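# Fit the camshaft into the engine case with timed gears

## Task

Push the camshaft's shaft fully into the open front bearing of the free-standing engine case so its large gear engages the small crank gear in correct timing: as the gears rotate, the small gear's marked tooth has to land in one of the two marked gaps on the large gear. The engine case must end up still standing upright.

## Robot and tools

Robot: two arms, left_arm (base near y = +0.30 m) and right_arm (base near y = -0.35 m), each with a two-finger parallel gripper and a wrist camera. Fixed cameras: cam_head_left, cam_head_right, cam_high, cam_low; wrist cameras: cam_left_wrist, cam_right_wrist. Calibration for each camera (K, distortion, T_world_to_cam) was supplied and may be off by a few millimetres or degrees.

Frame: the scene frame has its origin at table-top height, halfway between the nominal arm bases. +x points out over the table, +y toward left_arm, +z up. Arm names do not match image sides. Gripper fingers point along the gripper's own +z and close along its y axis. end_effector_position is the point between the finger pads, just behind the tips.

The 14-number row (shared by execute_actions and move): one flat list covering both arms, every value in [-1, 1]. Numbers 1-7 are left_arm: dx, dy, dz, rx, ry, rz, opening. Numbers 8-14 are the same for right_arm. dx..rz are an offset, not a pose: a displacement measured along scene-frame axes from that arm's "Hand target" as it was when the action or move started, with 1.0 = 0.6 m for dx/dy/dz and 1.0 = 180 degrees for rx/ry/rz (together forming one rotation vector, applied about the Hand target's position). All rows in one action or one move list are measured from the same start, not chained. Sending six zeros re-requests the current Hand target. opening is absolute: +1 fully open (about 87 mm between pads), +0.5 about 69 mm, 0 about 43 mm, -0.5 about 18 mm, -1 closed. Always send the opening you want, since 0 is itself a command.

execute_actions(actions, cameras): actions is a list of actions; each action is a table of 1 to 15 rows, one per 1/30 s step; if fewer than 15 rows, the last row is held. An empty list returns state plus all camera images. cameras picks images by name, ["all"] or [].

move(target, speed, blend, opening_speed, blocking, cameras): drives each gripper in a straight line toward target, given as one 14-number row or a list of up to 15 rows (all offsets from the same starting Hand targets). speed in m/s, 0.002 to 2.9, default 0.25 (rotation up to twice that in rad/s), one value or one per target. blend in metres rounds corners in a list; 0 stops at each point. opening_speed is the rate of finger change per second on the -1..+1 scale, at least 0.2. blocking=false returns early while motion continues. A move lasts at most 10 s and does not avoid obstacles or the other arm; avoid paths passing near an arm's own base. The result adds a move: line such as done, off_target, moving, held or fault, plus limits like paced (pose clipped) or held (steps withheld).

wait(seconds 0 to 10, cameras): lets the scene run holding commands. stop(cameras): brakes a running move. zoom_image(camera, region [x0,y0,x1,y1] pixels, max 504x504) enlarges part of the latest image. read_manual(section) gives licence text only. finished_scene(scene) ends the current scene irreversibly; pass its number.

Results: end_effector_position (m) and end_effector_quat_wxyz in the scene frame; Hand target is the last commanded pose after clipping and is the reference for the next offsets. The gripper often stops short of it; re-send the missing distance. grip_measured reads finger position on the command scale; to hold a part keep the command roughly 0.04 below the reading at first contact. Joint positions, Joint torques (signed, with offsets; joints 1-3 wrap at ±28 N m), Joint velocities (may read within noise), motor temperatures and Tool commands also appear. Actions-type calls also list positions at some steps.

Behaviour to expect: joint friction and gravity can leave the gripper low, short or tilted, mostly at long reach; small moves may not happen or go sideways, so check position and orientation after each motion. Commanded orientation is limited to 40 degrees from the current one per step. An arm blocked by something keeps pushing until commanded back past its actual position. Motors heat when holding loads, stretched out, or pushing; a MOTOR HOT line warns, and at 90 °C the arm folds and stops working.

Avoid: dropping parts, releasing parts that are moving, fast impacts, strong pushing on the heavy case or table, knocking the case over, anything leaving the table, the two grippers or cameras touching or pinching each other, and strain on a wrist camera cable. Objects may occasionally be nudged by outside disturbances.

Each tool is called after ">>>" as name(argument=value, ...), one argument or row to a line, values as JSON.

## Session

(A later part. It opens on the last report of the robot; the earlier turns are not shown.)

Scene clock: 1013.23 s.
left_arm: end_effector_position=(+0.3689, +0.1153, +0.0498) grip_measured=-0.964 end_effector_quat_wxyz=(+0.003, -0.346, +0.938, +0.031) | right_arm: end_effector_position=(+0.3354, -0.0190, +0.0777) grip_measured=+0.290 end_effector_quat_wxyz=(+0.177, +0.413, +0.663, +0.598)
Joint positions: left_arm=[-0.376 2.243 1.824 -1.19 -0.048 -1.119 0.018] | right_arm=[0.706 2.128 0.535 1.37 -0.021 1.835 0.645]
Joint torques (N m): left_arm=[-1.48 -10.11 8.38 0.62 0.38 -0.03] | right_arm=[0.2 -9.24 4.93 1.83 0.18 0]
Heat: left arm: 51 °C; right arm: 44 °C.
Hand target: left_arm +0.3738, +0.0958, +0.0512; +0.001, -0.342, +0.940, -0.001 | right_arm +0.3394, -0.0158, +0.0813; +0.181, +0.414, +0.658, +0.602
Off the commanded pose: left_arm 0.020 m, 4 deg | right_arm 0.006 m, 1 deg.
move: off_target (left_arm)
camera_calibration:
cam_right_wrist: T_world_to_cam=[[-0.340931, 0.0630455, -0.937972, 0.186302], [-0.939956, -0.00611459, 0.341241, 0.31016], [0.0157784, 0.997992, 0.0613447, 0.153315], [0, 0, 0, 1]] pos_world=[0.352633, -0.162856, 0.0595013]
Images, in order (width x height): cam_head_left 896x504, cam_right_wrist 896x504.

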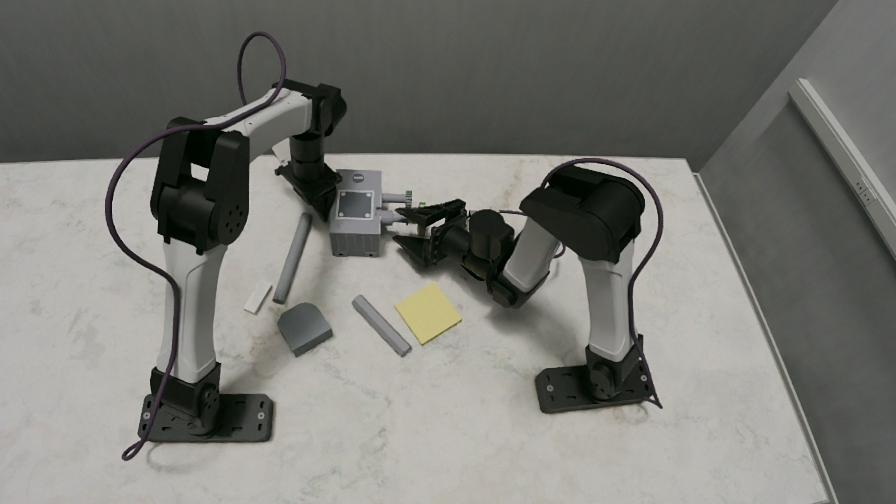

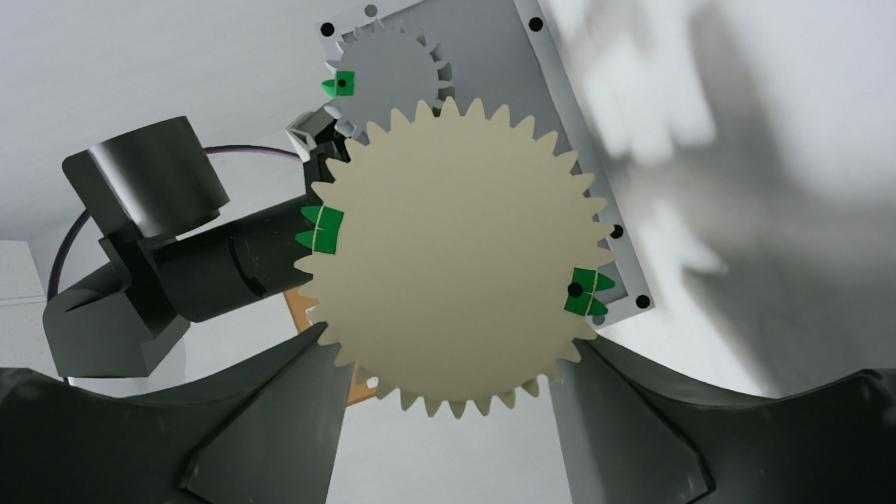

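>>> move(
  target=[
    [0,0,0,0,0,0,-1,0,0,0,0,0,0,0.5],
    [0,0,0,0,0,0,-1,-0.12,-0.088,0.035,0,0,0,0.5],
    [0,0,0,0,0,0,-1,-0.12,-0.11,0.02,0,0,0,-1],
    [0,0,0,0,0,0,-1,0.003,-0.087,-0.013,0,0,0,-1],
  ],
  speed=[0.05,0.06,0.06,0.06],
  cameras=["cam_head_left","cam_right_wrist","cam_high"],
)

>>> zoom_image(
  camera="cam_head_left",
  region=[350, 170, 450, 250],
)

>>> zoom_image(
  camera="cam_high",
  region=[410, 220, 510, 320],
)

Scene clock: 1030.00 s.
left_arm: end_effector_position=(+0.3694, +0.1163, +0.0496) grip_measured=-0.964 end_effector_quat_wxyz=(+0.005, -0.346, +0.938, +0.033) | right_arm: end_effector_position=(+0.3310, -0.0752, +0.0723) grip_measured=-1.000 end_effector_quat_wxyz=(+0.167, +0.425, +0.660, +0.597)
Joint positions: left_arm=[-0.376 2.243 1.824 -1.19 -0.054 -1.119 0.018] | right_arm=[0.546 2.117 0.388 1.49 -0.177 1.827 0]
Joint torques (N m): left_arm=[-1.48 -10.06 8.32 0.63 0.43 -0.02] | right_arm=[0.42 -5.83 6.82 1.88 0.22 -0.26]
Motor temperatures (°C): left_arm=[21 35 50 27 22 22 22] | right_arm=[23 43 31 39 19 22 21]
Heat: left arm: 50 °C; right arm: 43 °C.
Hand target: left_arm +0.3738, +0.0958, +0.0512; +0.001, -0.342, +0.940, -0.001 | right_arm +0.3412, -0.0680, +0.0734; +0.181, +0.414, +0.658, +0.602
Off the commanded pose: left_arm 0.021 m, 4 deg | right_arm 0.013 m, 2 deg.
move: off_target (left_arm, right_arm); target 3's new opening was sent with right_arm's hand 0.014 m and 4 deg from that target
camera_calibration:
cam_right_wrist: T_world_to_cam=[[-0.36671, 0.0783884, -0.927027, 0.192075], [-0.930039, -0.00576002, 0.367415, 0.30232], [0.0234614, 0.996906, 0.0750165, 0.206142], [0, 0, 0, 1]] pos_world=[0.346769, -0.21882, 0.0515177]
Images, in order (width x height): cam_head_left 896x504, cam_high 896x504, cam_right_wrist 896x504.

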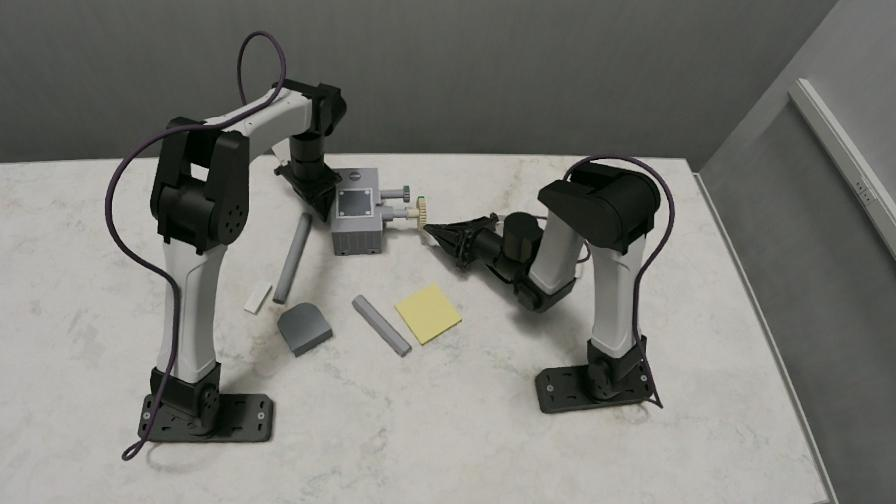

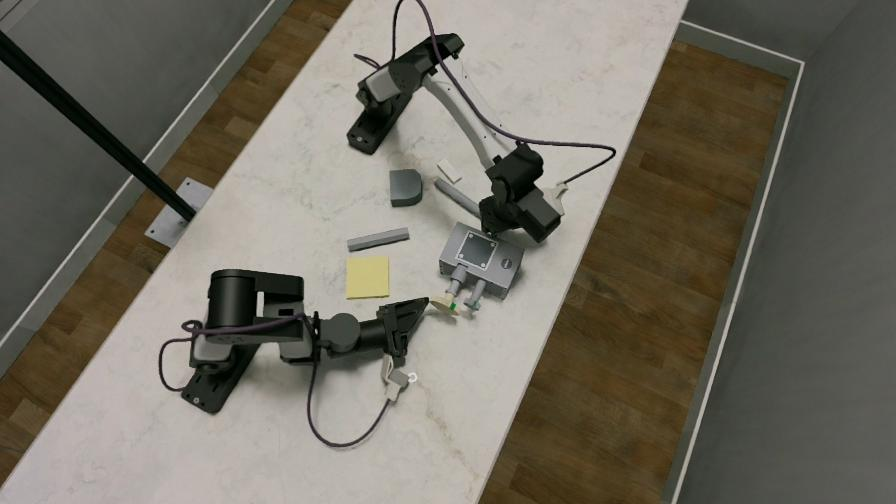

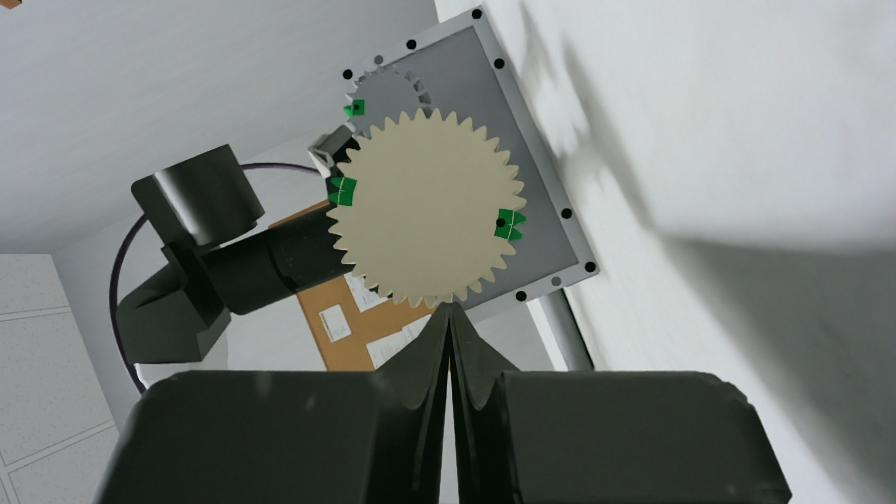

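Scaled by 5.040.

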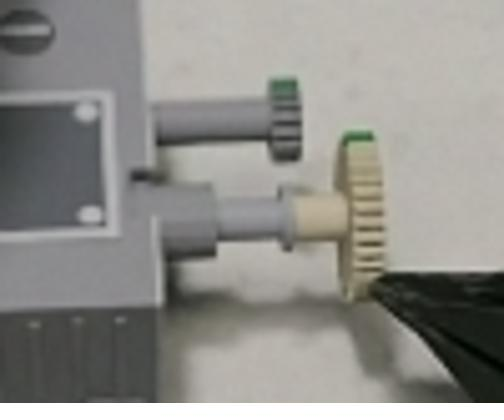

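Scaled by 5.040.

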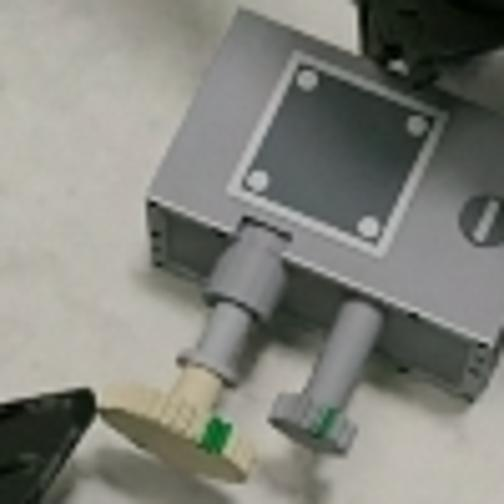

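>>> move(
  target=[
    [0,0,0,0,0,0,-1,-0.005,-0.025,0,0,0,0,-1],
    [0,0,0,0,0,0,-1,0.048,-0.025,0.003,0,0,0,-1],
    [0,0,0,0,0,0,-1,0.05,0.015,0.003,0,0,0,-1],
  ],
  speed=[0.06,0.06,0.03],
  cameras=["cam_head_left","cam_right_wrist","cam_high"],
)

>>> zoom_image(
  camera="cam_head_left",
  region=[350, 170, 450, 250],
)

>>> zoom_image(
  camera="cam_high",
  region=[410, 220, 510, 320],
)

Scene clock: 1038.47 s.
left_arm: end_effector_position=(+0.3694, +0.1163, +0.0496) grip_measured=-0.964 end_effector_quat_wxyz=(+0.005, -0.346, +0.938, +0.033) | right_arm: end_effector_position=(+0.3684, -0.0627, +0.0776) grip_measured=-1.000 end_effector_quat_wxyz=(+0.180, +0.414, +0.658, +0.603)
Joint positions: left_arm=[-0.376 2.243 1.824 -1.19 -0.054 -1.119 0.018] | right_arm=[0.519 2.145 0.541 1.389 -0.197 1.799 0]
Joint torques (N m): left_arm=[-1.48 -10.03 8.34 0.61 0.43 -0.03] | right_arm=[0.4 -7.87 4.96 1.82 0.15 -0.05]
Heat: left arm: 50 °C; right arm: 42 °C.
Hand target: left_arm +0.3738, +0.0958, +0.0512; +0.001, -0.342, +0.940, -0.001 | right_arm +0.3713, -0.0591, +0.0753; +0.181, +0.414, +0.658, +0.602
Off the commanded pose: left_arm 0.021 m, 4 deg | right_arm 0.005 m, 0 deg.
move: off_target (left_arm)
camera_calibration:
cam_right_wrist: T_world_to_cam=[[-0.332878, 0.0748428, -0.939995, 0.198065], [-0.942703, -0.00266993, 0.333624, 0.342809], [0.0224596, 0.997192, 0.0714432, 0.193164], [0, 0, 0, 1]] pos_world=[0.38476, -0.20653, 0.0580104]
Images, in order (width x height): cam_head_left 896x504, cam_high 896x504, cam_right_wrist 896x504.

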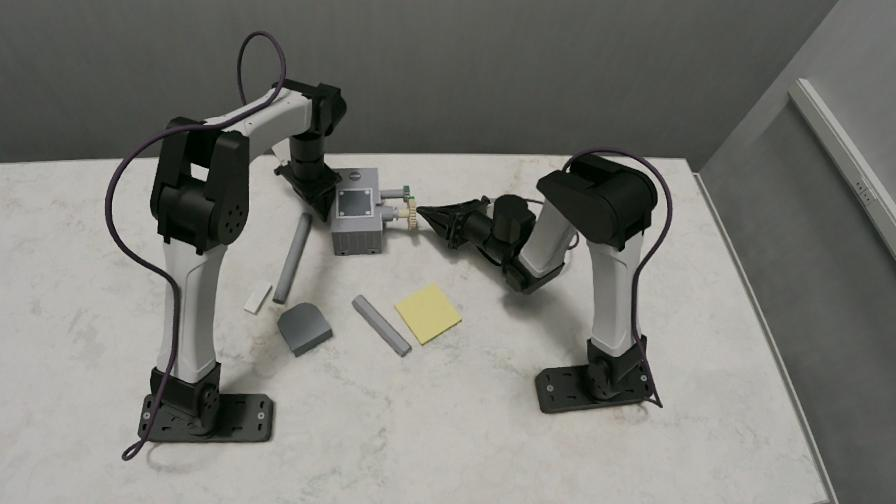

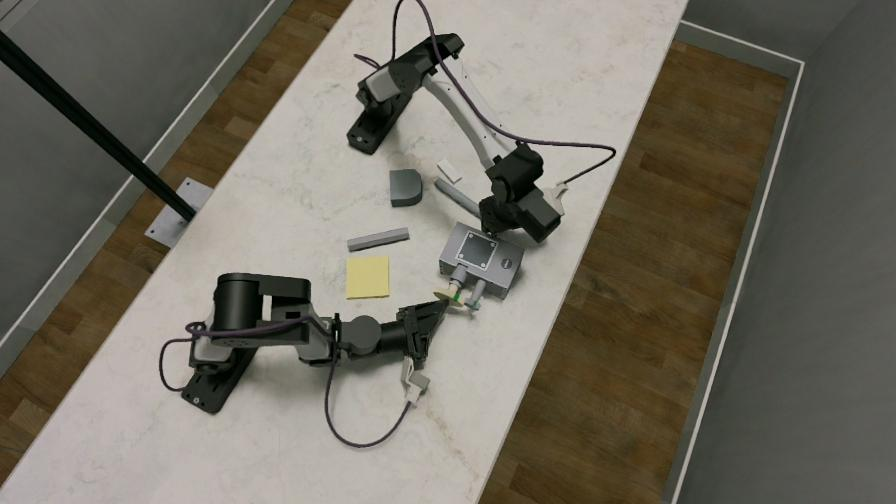

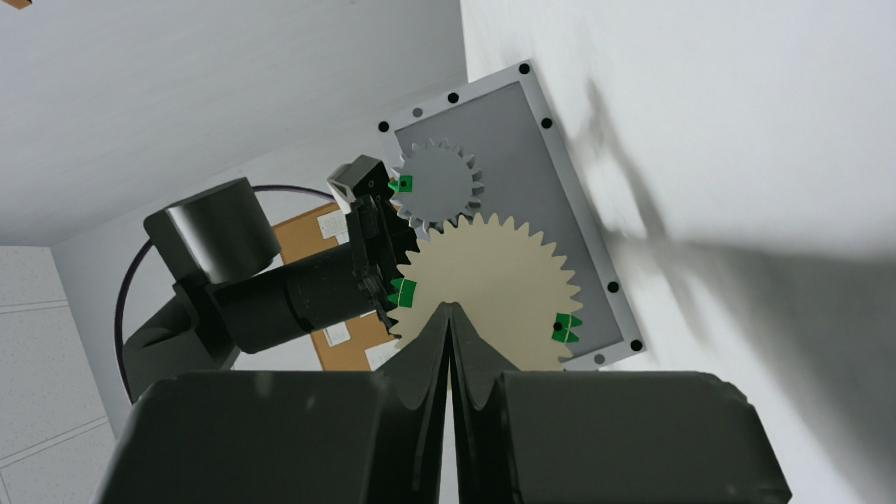

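Scaled by 5.040.

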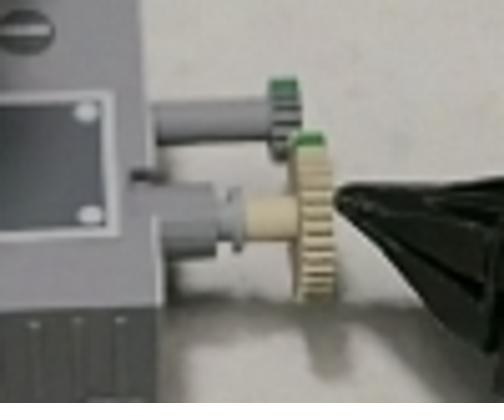

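Scaled by 5.040.

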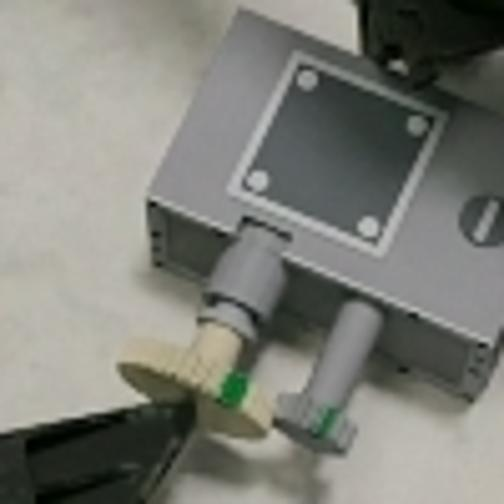

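>>> move(
  target=[0,0,0,0,0,0,-1,0.003,0.015,-0.003,0,0,0,-1],
  speed=0.02,
  cameras=["cam_head_left","cam_right_wrist","cam_high"],
)

>>> zoom_image(
  camera="cam_head_left",
  region=[350, 170, 450, 250],
)

>>> zoom_image(
  camera="cam_right_wrist",
  region=[350, 100, 650, 400],
)

>>> zoom_image(
  camera="cam_high",
  region=[410, 220, 510, 320],
)

Scene clock: 1045.60 s.
left_arm: end_effector_position=(+0.3694, +0.1163, +0.0496) grip_measured=-0.964 end_effector_quat_wxyz=(+0.005, -0.346, +0.938, +0.033) | right_arm: end_effector_position=(+0.3714, -0.0560, +0.0748) grip_measured=-1.000 end_effector_quat_wxyz=(+0.184, +0.415, +0.658, +0.600)
Joint positions: left_arm=[-0.376 2.243 1.824 -1.19 -0.054 -1.119 0.018] | right_arm=[0.539 2.161 0.565 1.379 -0.169 1.799 0]
Joint torques (N m): left_arm=[-1.5 -10.1 8.32 0.61 0.44 -0.02] | right_arm=[0.73 -8.12 5.26 1.82 0.09 0.01]
Heat: left arm: 49 °C; right arm: 42 °C.
Hand target: left_arm +0.3738, +0.0958, +0.0512; +0.001, -0.342, +0.940, -0.001 | right_arm +0.3731, -0.0500, +0.0735; +0.181, +0.414, +0.658, +0.602
Off the commanded pose: left_arm 0.021 m, 4 deg | right_arm 0.006 m, 0 deg.
move: off_target (left_arm)
camera_calibration:
cam_right_wrist: T_world_to_cam=[[-0.330995, 0.0715982, -0.940912, 0.195091], [-0.943154, 0.0066603, 0.33229, 0.347379], [0.0300581, 0.997411, 0.0653236, 0.18414], [0, 0, 0, 1]] pos_world=[0.386671, -0.199946, 0.0561044]
Images, in order (width x height): cam_head_left 896x504, cam_high 896x504, cam_right_wrist 896x504.

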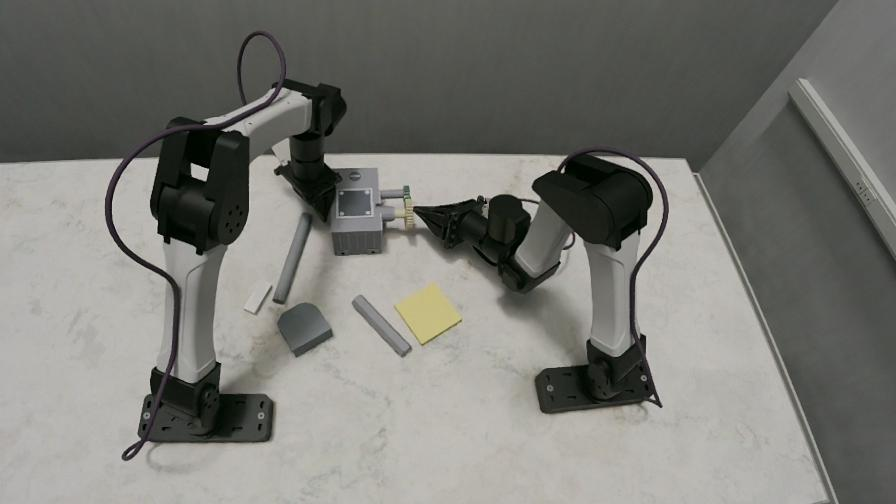

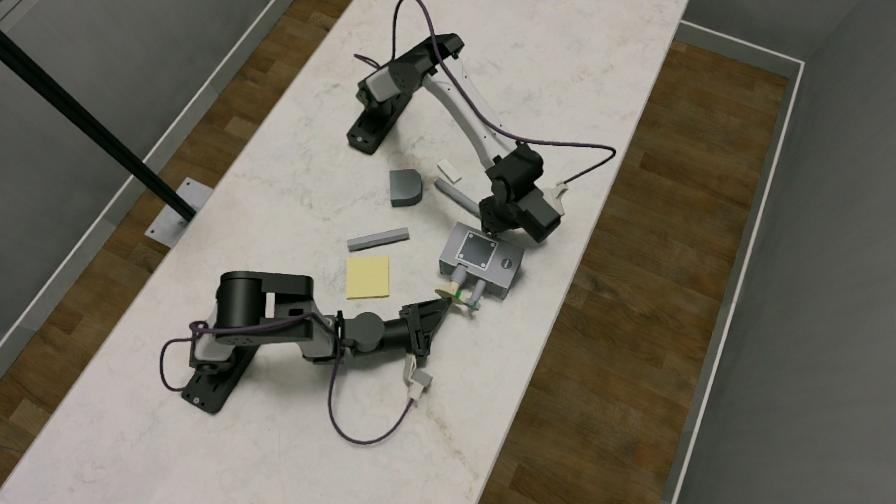

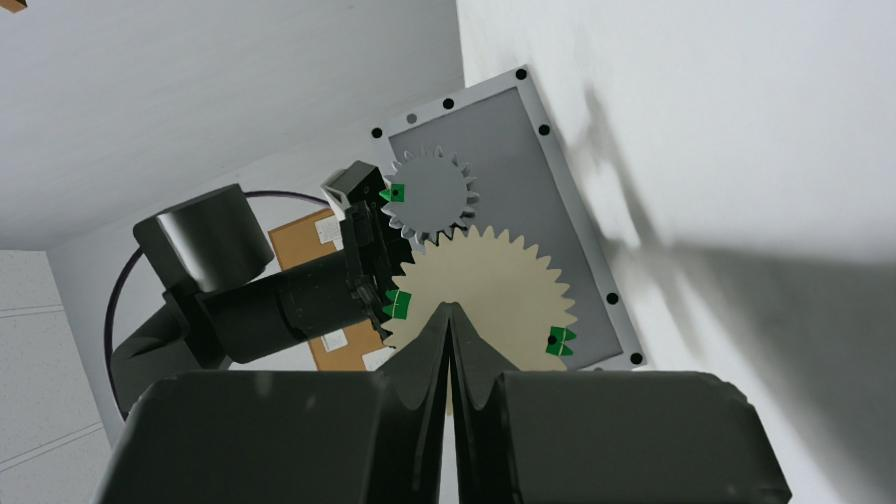

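Scaled by 5.040.

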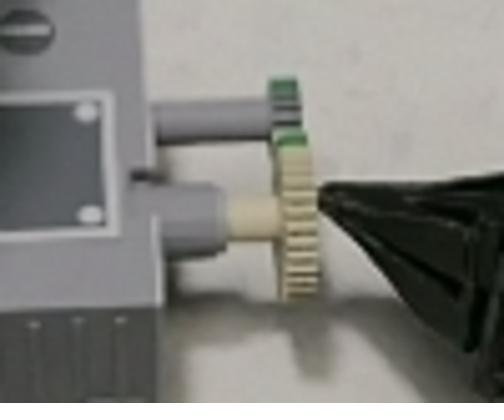

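Scaled by 1.680.

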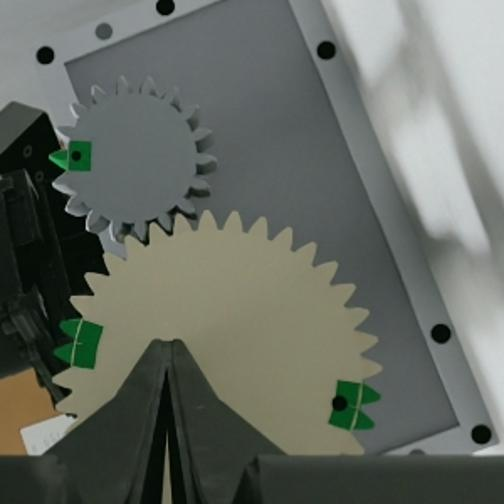

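Scaled by 5.040.

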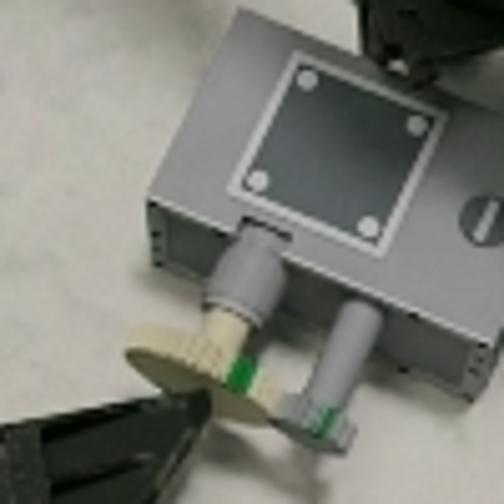

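>>> move(
  target=[0,0,0,0,0,0,-1,0.002,0.014,-0.002,0,0,0,-1],
  speed=0.02,
  cameras=["cam_head_left","cam_right_wrist","cam_high"],
)

>>> zoom_image(
  camera="cam_head_left",
  region=[350, 170, 450, 250],
)

>>> zoom_image(
  camera="cam_right_wrist",
  region=[350, 100, 650, 400],
)

Scene clock: 1056.53 s.
left_arm: end_effector_position=(+0.3694, +0.1163, +0.0496) grip_measured=-0.964 end_effector_quat_wxyz=(+0.005, -0.346, +0.938, +0.033) | right_arm: end_effector_position=(+0.3771, -0.0554, +0.0712) grip_measured=-1.000 end_effector_quat_wxyz=(+0.194, +0.426, +0.655, +0.593)
Joint positions: left_arm=[-0.376 2.243 1.824 -1.19 -0.054 -1.119 0.018] | right_arm=[0.549 2.172 0.58 1.368 -0.127 1.804 0]
Joint torques (N m): left_arm=[-1.52 -10.07 8.39 0.62 0.44 -0.02] | right_arm=[1.5 -8.18 5.98 1.83 -0.11 0.03]
Heat: left arm: 49 °C; right arm: 42 °C.
Hand target: left_arm +0.3738, +0.0958, +0.0512; +0.001, -0.342, +0.940, -0.001 | right_arm +0.3742, -0.0416, +0.0723; +0.181, +0.414, +0.658, +0.602
Off the commanded pose: left_arm 0.021 m, 4 deg | right_arm 0.014 m, 2 deg.
move: off_target (left_arm, right_arm)
camera_calibration:
cam_right_wrist: T_world_to_cam=[[-0.33266, 0.0744192, -0.940106, 0.194298], [-0.940994, 0.0395411, 0.336105, 0.35458], [0.0621854, 0.996443, 0.0568743, 0.172098], [0, 0, 0, 1]] pos_world=[0.387591, -0.199966, 0.0536966]
Images, in order (width x height): cam_head_left 896x504, cam_high 896x504, cam_right_wrist 896x504.

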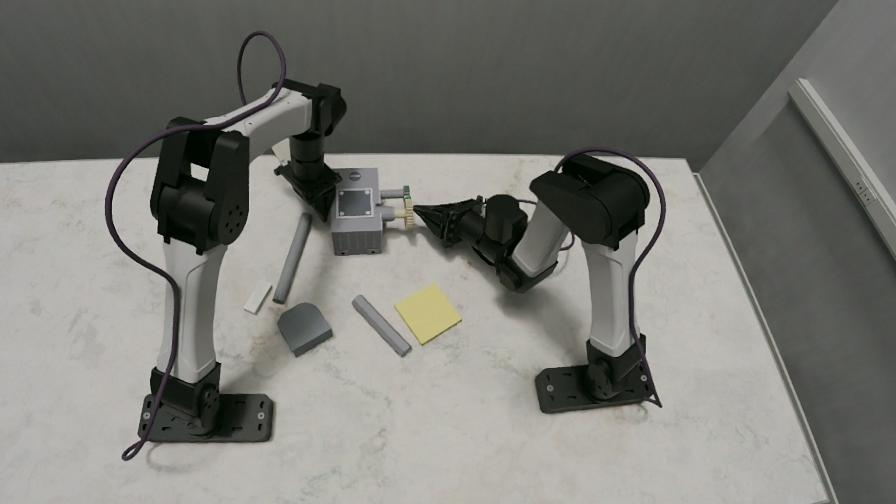

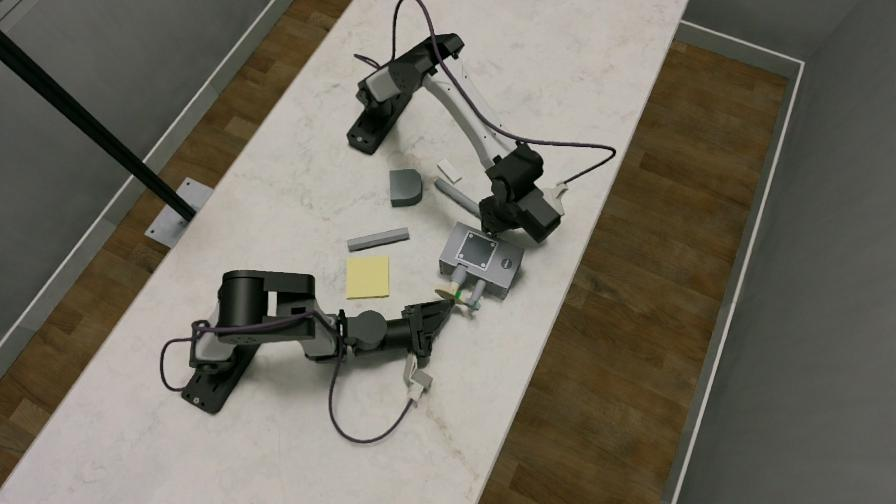

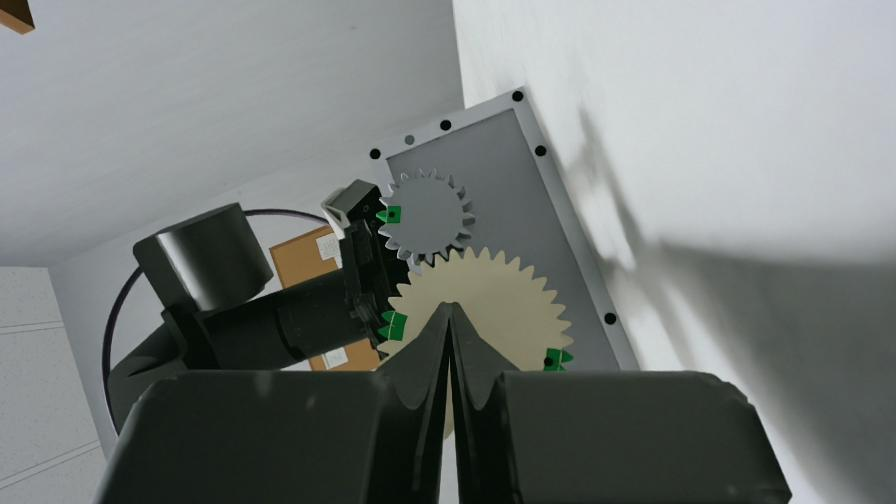

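Scaled by 5.040.

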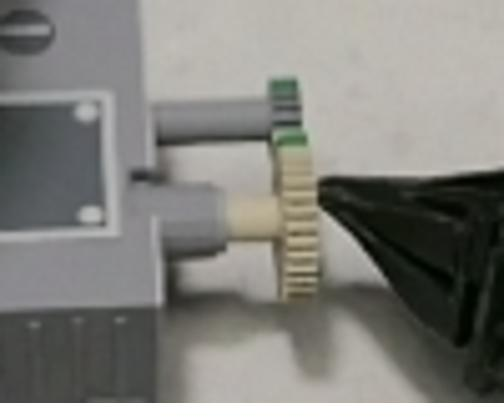

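Scaled by 1.680.

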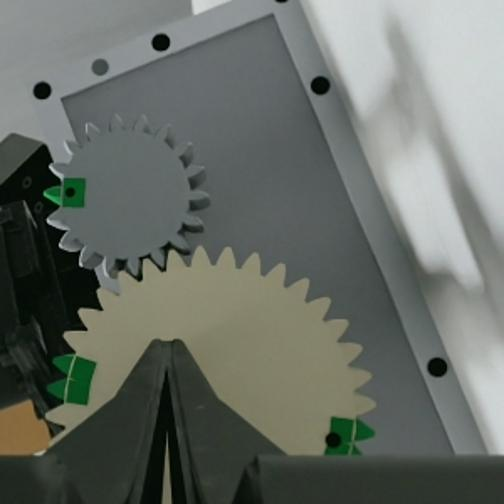

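>>> move(
  target=[
    [0,0.04,0,0,0,0,-1,0,-0.04,0.005,0,0,0,-1],
    [0,0.12,0.1,0,0,0,-1,-0.1,-0.13,0.06,0,0,0,-1],
  ],
  speed=[0.06,0.15],
  blend=0.01,
  cameras=["cam_head_left","cam_right_wrist","cam_high"],
)

>>> zoom_image(
  camera="cam_head_left",
  region=[350, 170, 450, 250],
)

>>> zoom_image(
  camera="cam_right_wrist",
  region=[250, 0, 750, 350],
)

>>> zoom_image(
  camera="cam_high",
  region=[410, 220, 510, 320],
)

Scene clock: 1066.20 s.
left_arm: end_effector_position=(+0.3692, +0.1711, +0.0927) grip_measured=-0.964 end_effector_quat_wxyz=(-0.011, -0.344, +0.939, +0.019) | right_arm: end_effector_position=(+0.3147, -0.1186, +0.0992) grip_measured=-1.000 end_effector_quat_wxyz=(+0.172, +0.425, +0.660, +0.595)
Joint positions: left_arm=[-0.236 2.147 1.835 -1.299 -0.017 -0.974 0.018] | right_arm=[0.419 1.886 0.238 1.402 -0.291 1.79 0]
Joint torques (N m): left_arm=[0.43 -12.59 9.62 0.12 0.13 0.14] | right_arm=[-0.53 -9.84 2.24 1.83 0 -0.19]
Heat: left arm: 49 °C; right arm: 42 °C.
Hand target: left_arm +0.3737, +0.1677, +0.1111; +0.001, -0.342, +0.940, -0.001 | right_arm +0.3142, -0.1196, +0.1083; +0.181, +0.414, +0.658, +0.602
Off the commanded pose: left_arm 0.019 m, 3 deg | right_arm 0.009 m, 2 deg.
move: off_target (left_arm)
camera_calibration:
cam_right_wrist: T_world_to_cam=[[-0.362003, 0.075918, -0.92908, 0.212929], [-0.931666, 0.00351818, 0.363298, 0.279175], [0.0308495, 0.997108, 0.0694567, 0.246097], [0, 0, 0, 1]] pos_world=[0.329587, -0.262533, 0.0793117]
Images, in order (width x height): cam_head_left 896x504, cam_high 896x504, cam_right_wrist 896x504.

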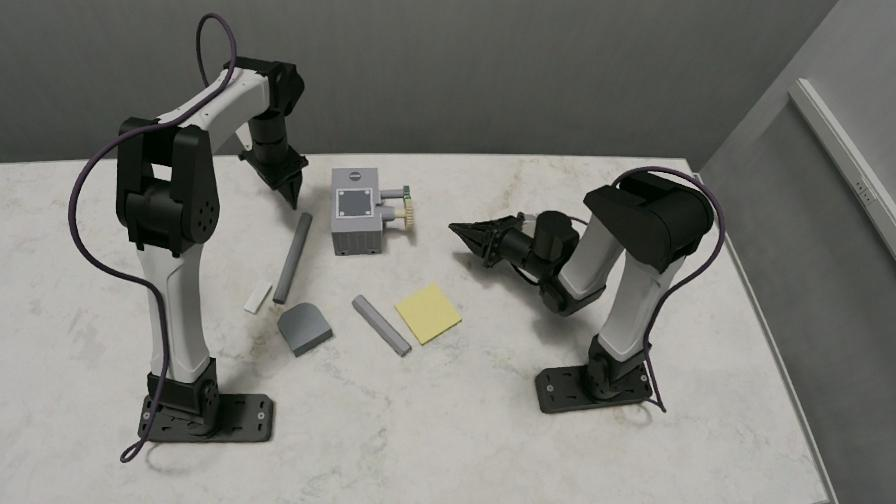

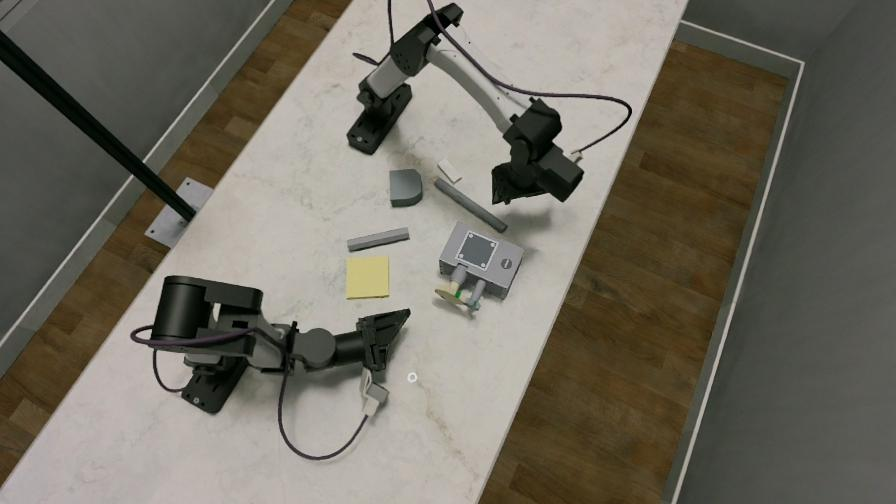

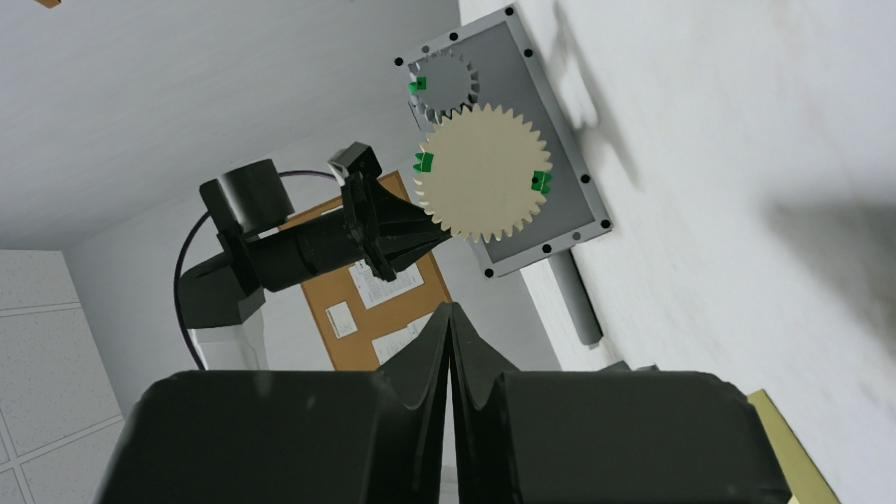

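Scaled by 5.040.

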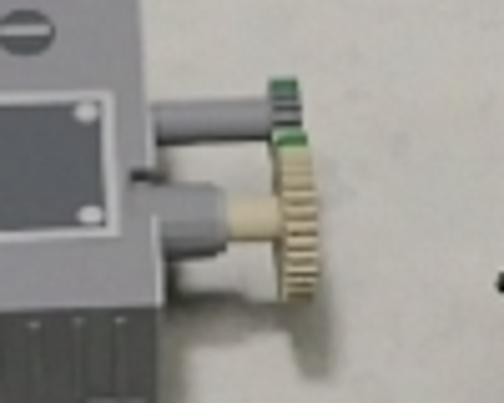

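Scaled by 1.008.

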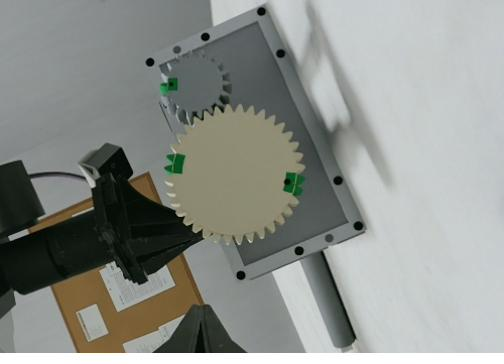

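Scaled by 5.040.

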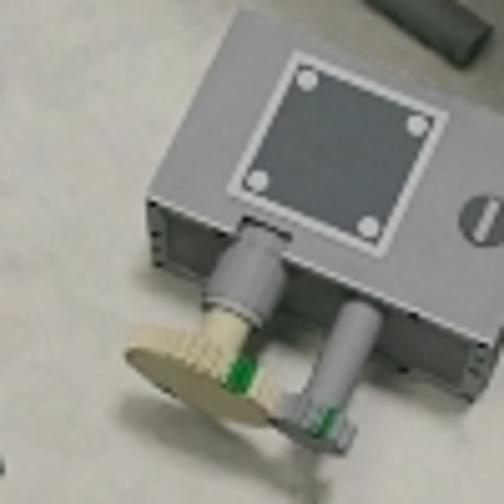

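>>> zoom_image(
  camera="cam_right_wrist",
  region=[390, 20, 570, 250],
)

Scaled by 2.191.

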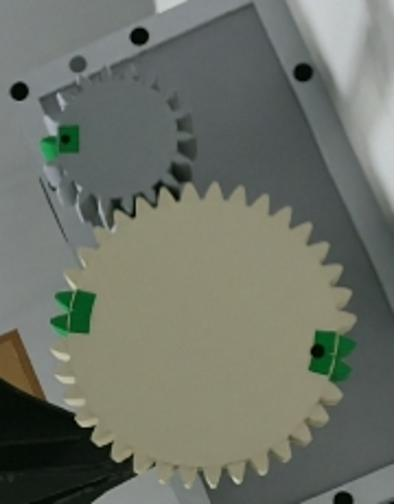

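>>> finished_scene(
  scene=1,
)

The scene is finished: the task was done.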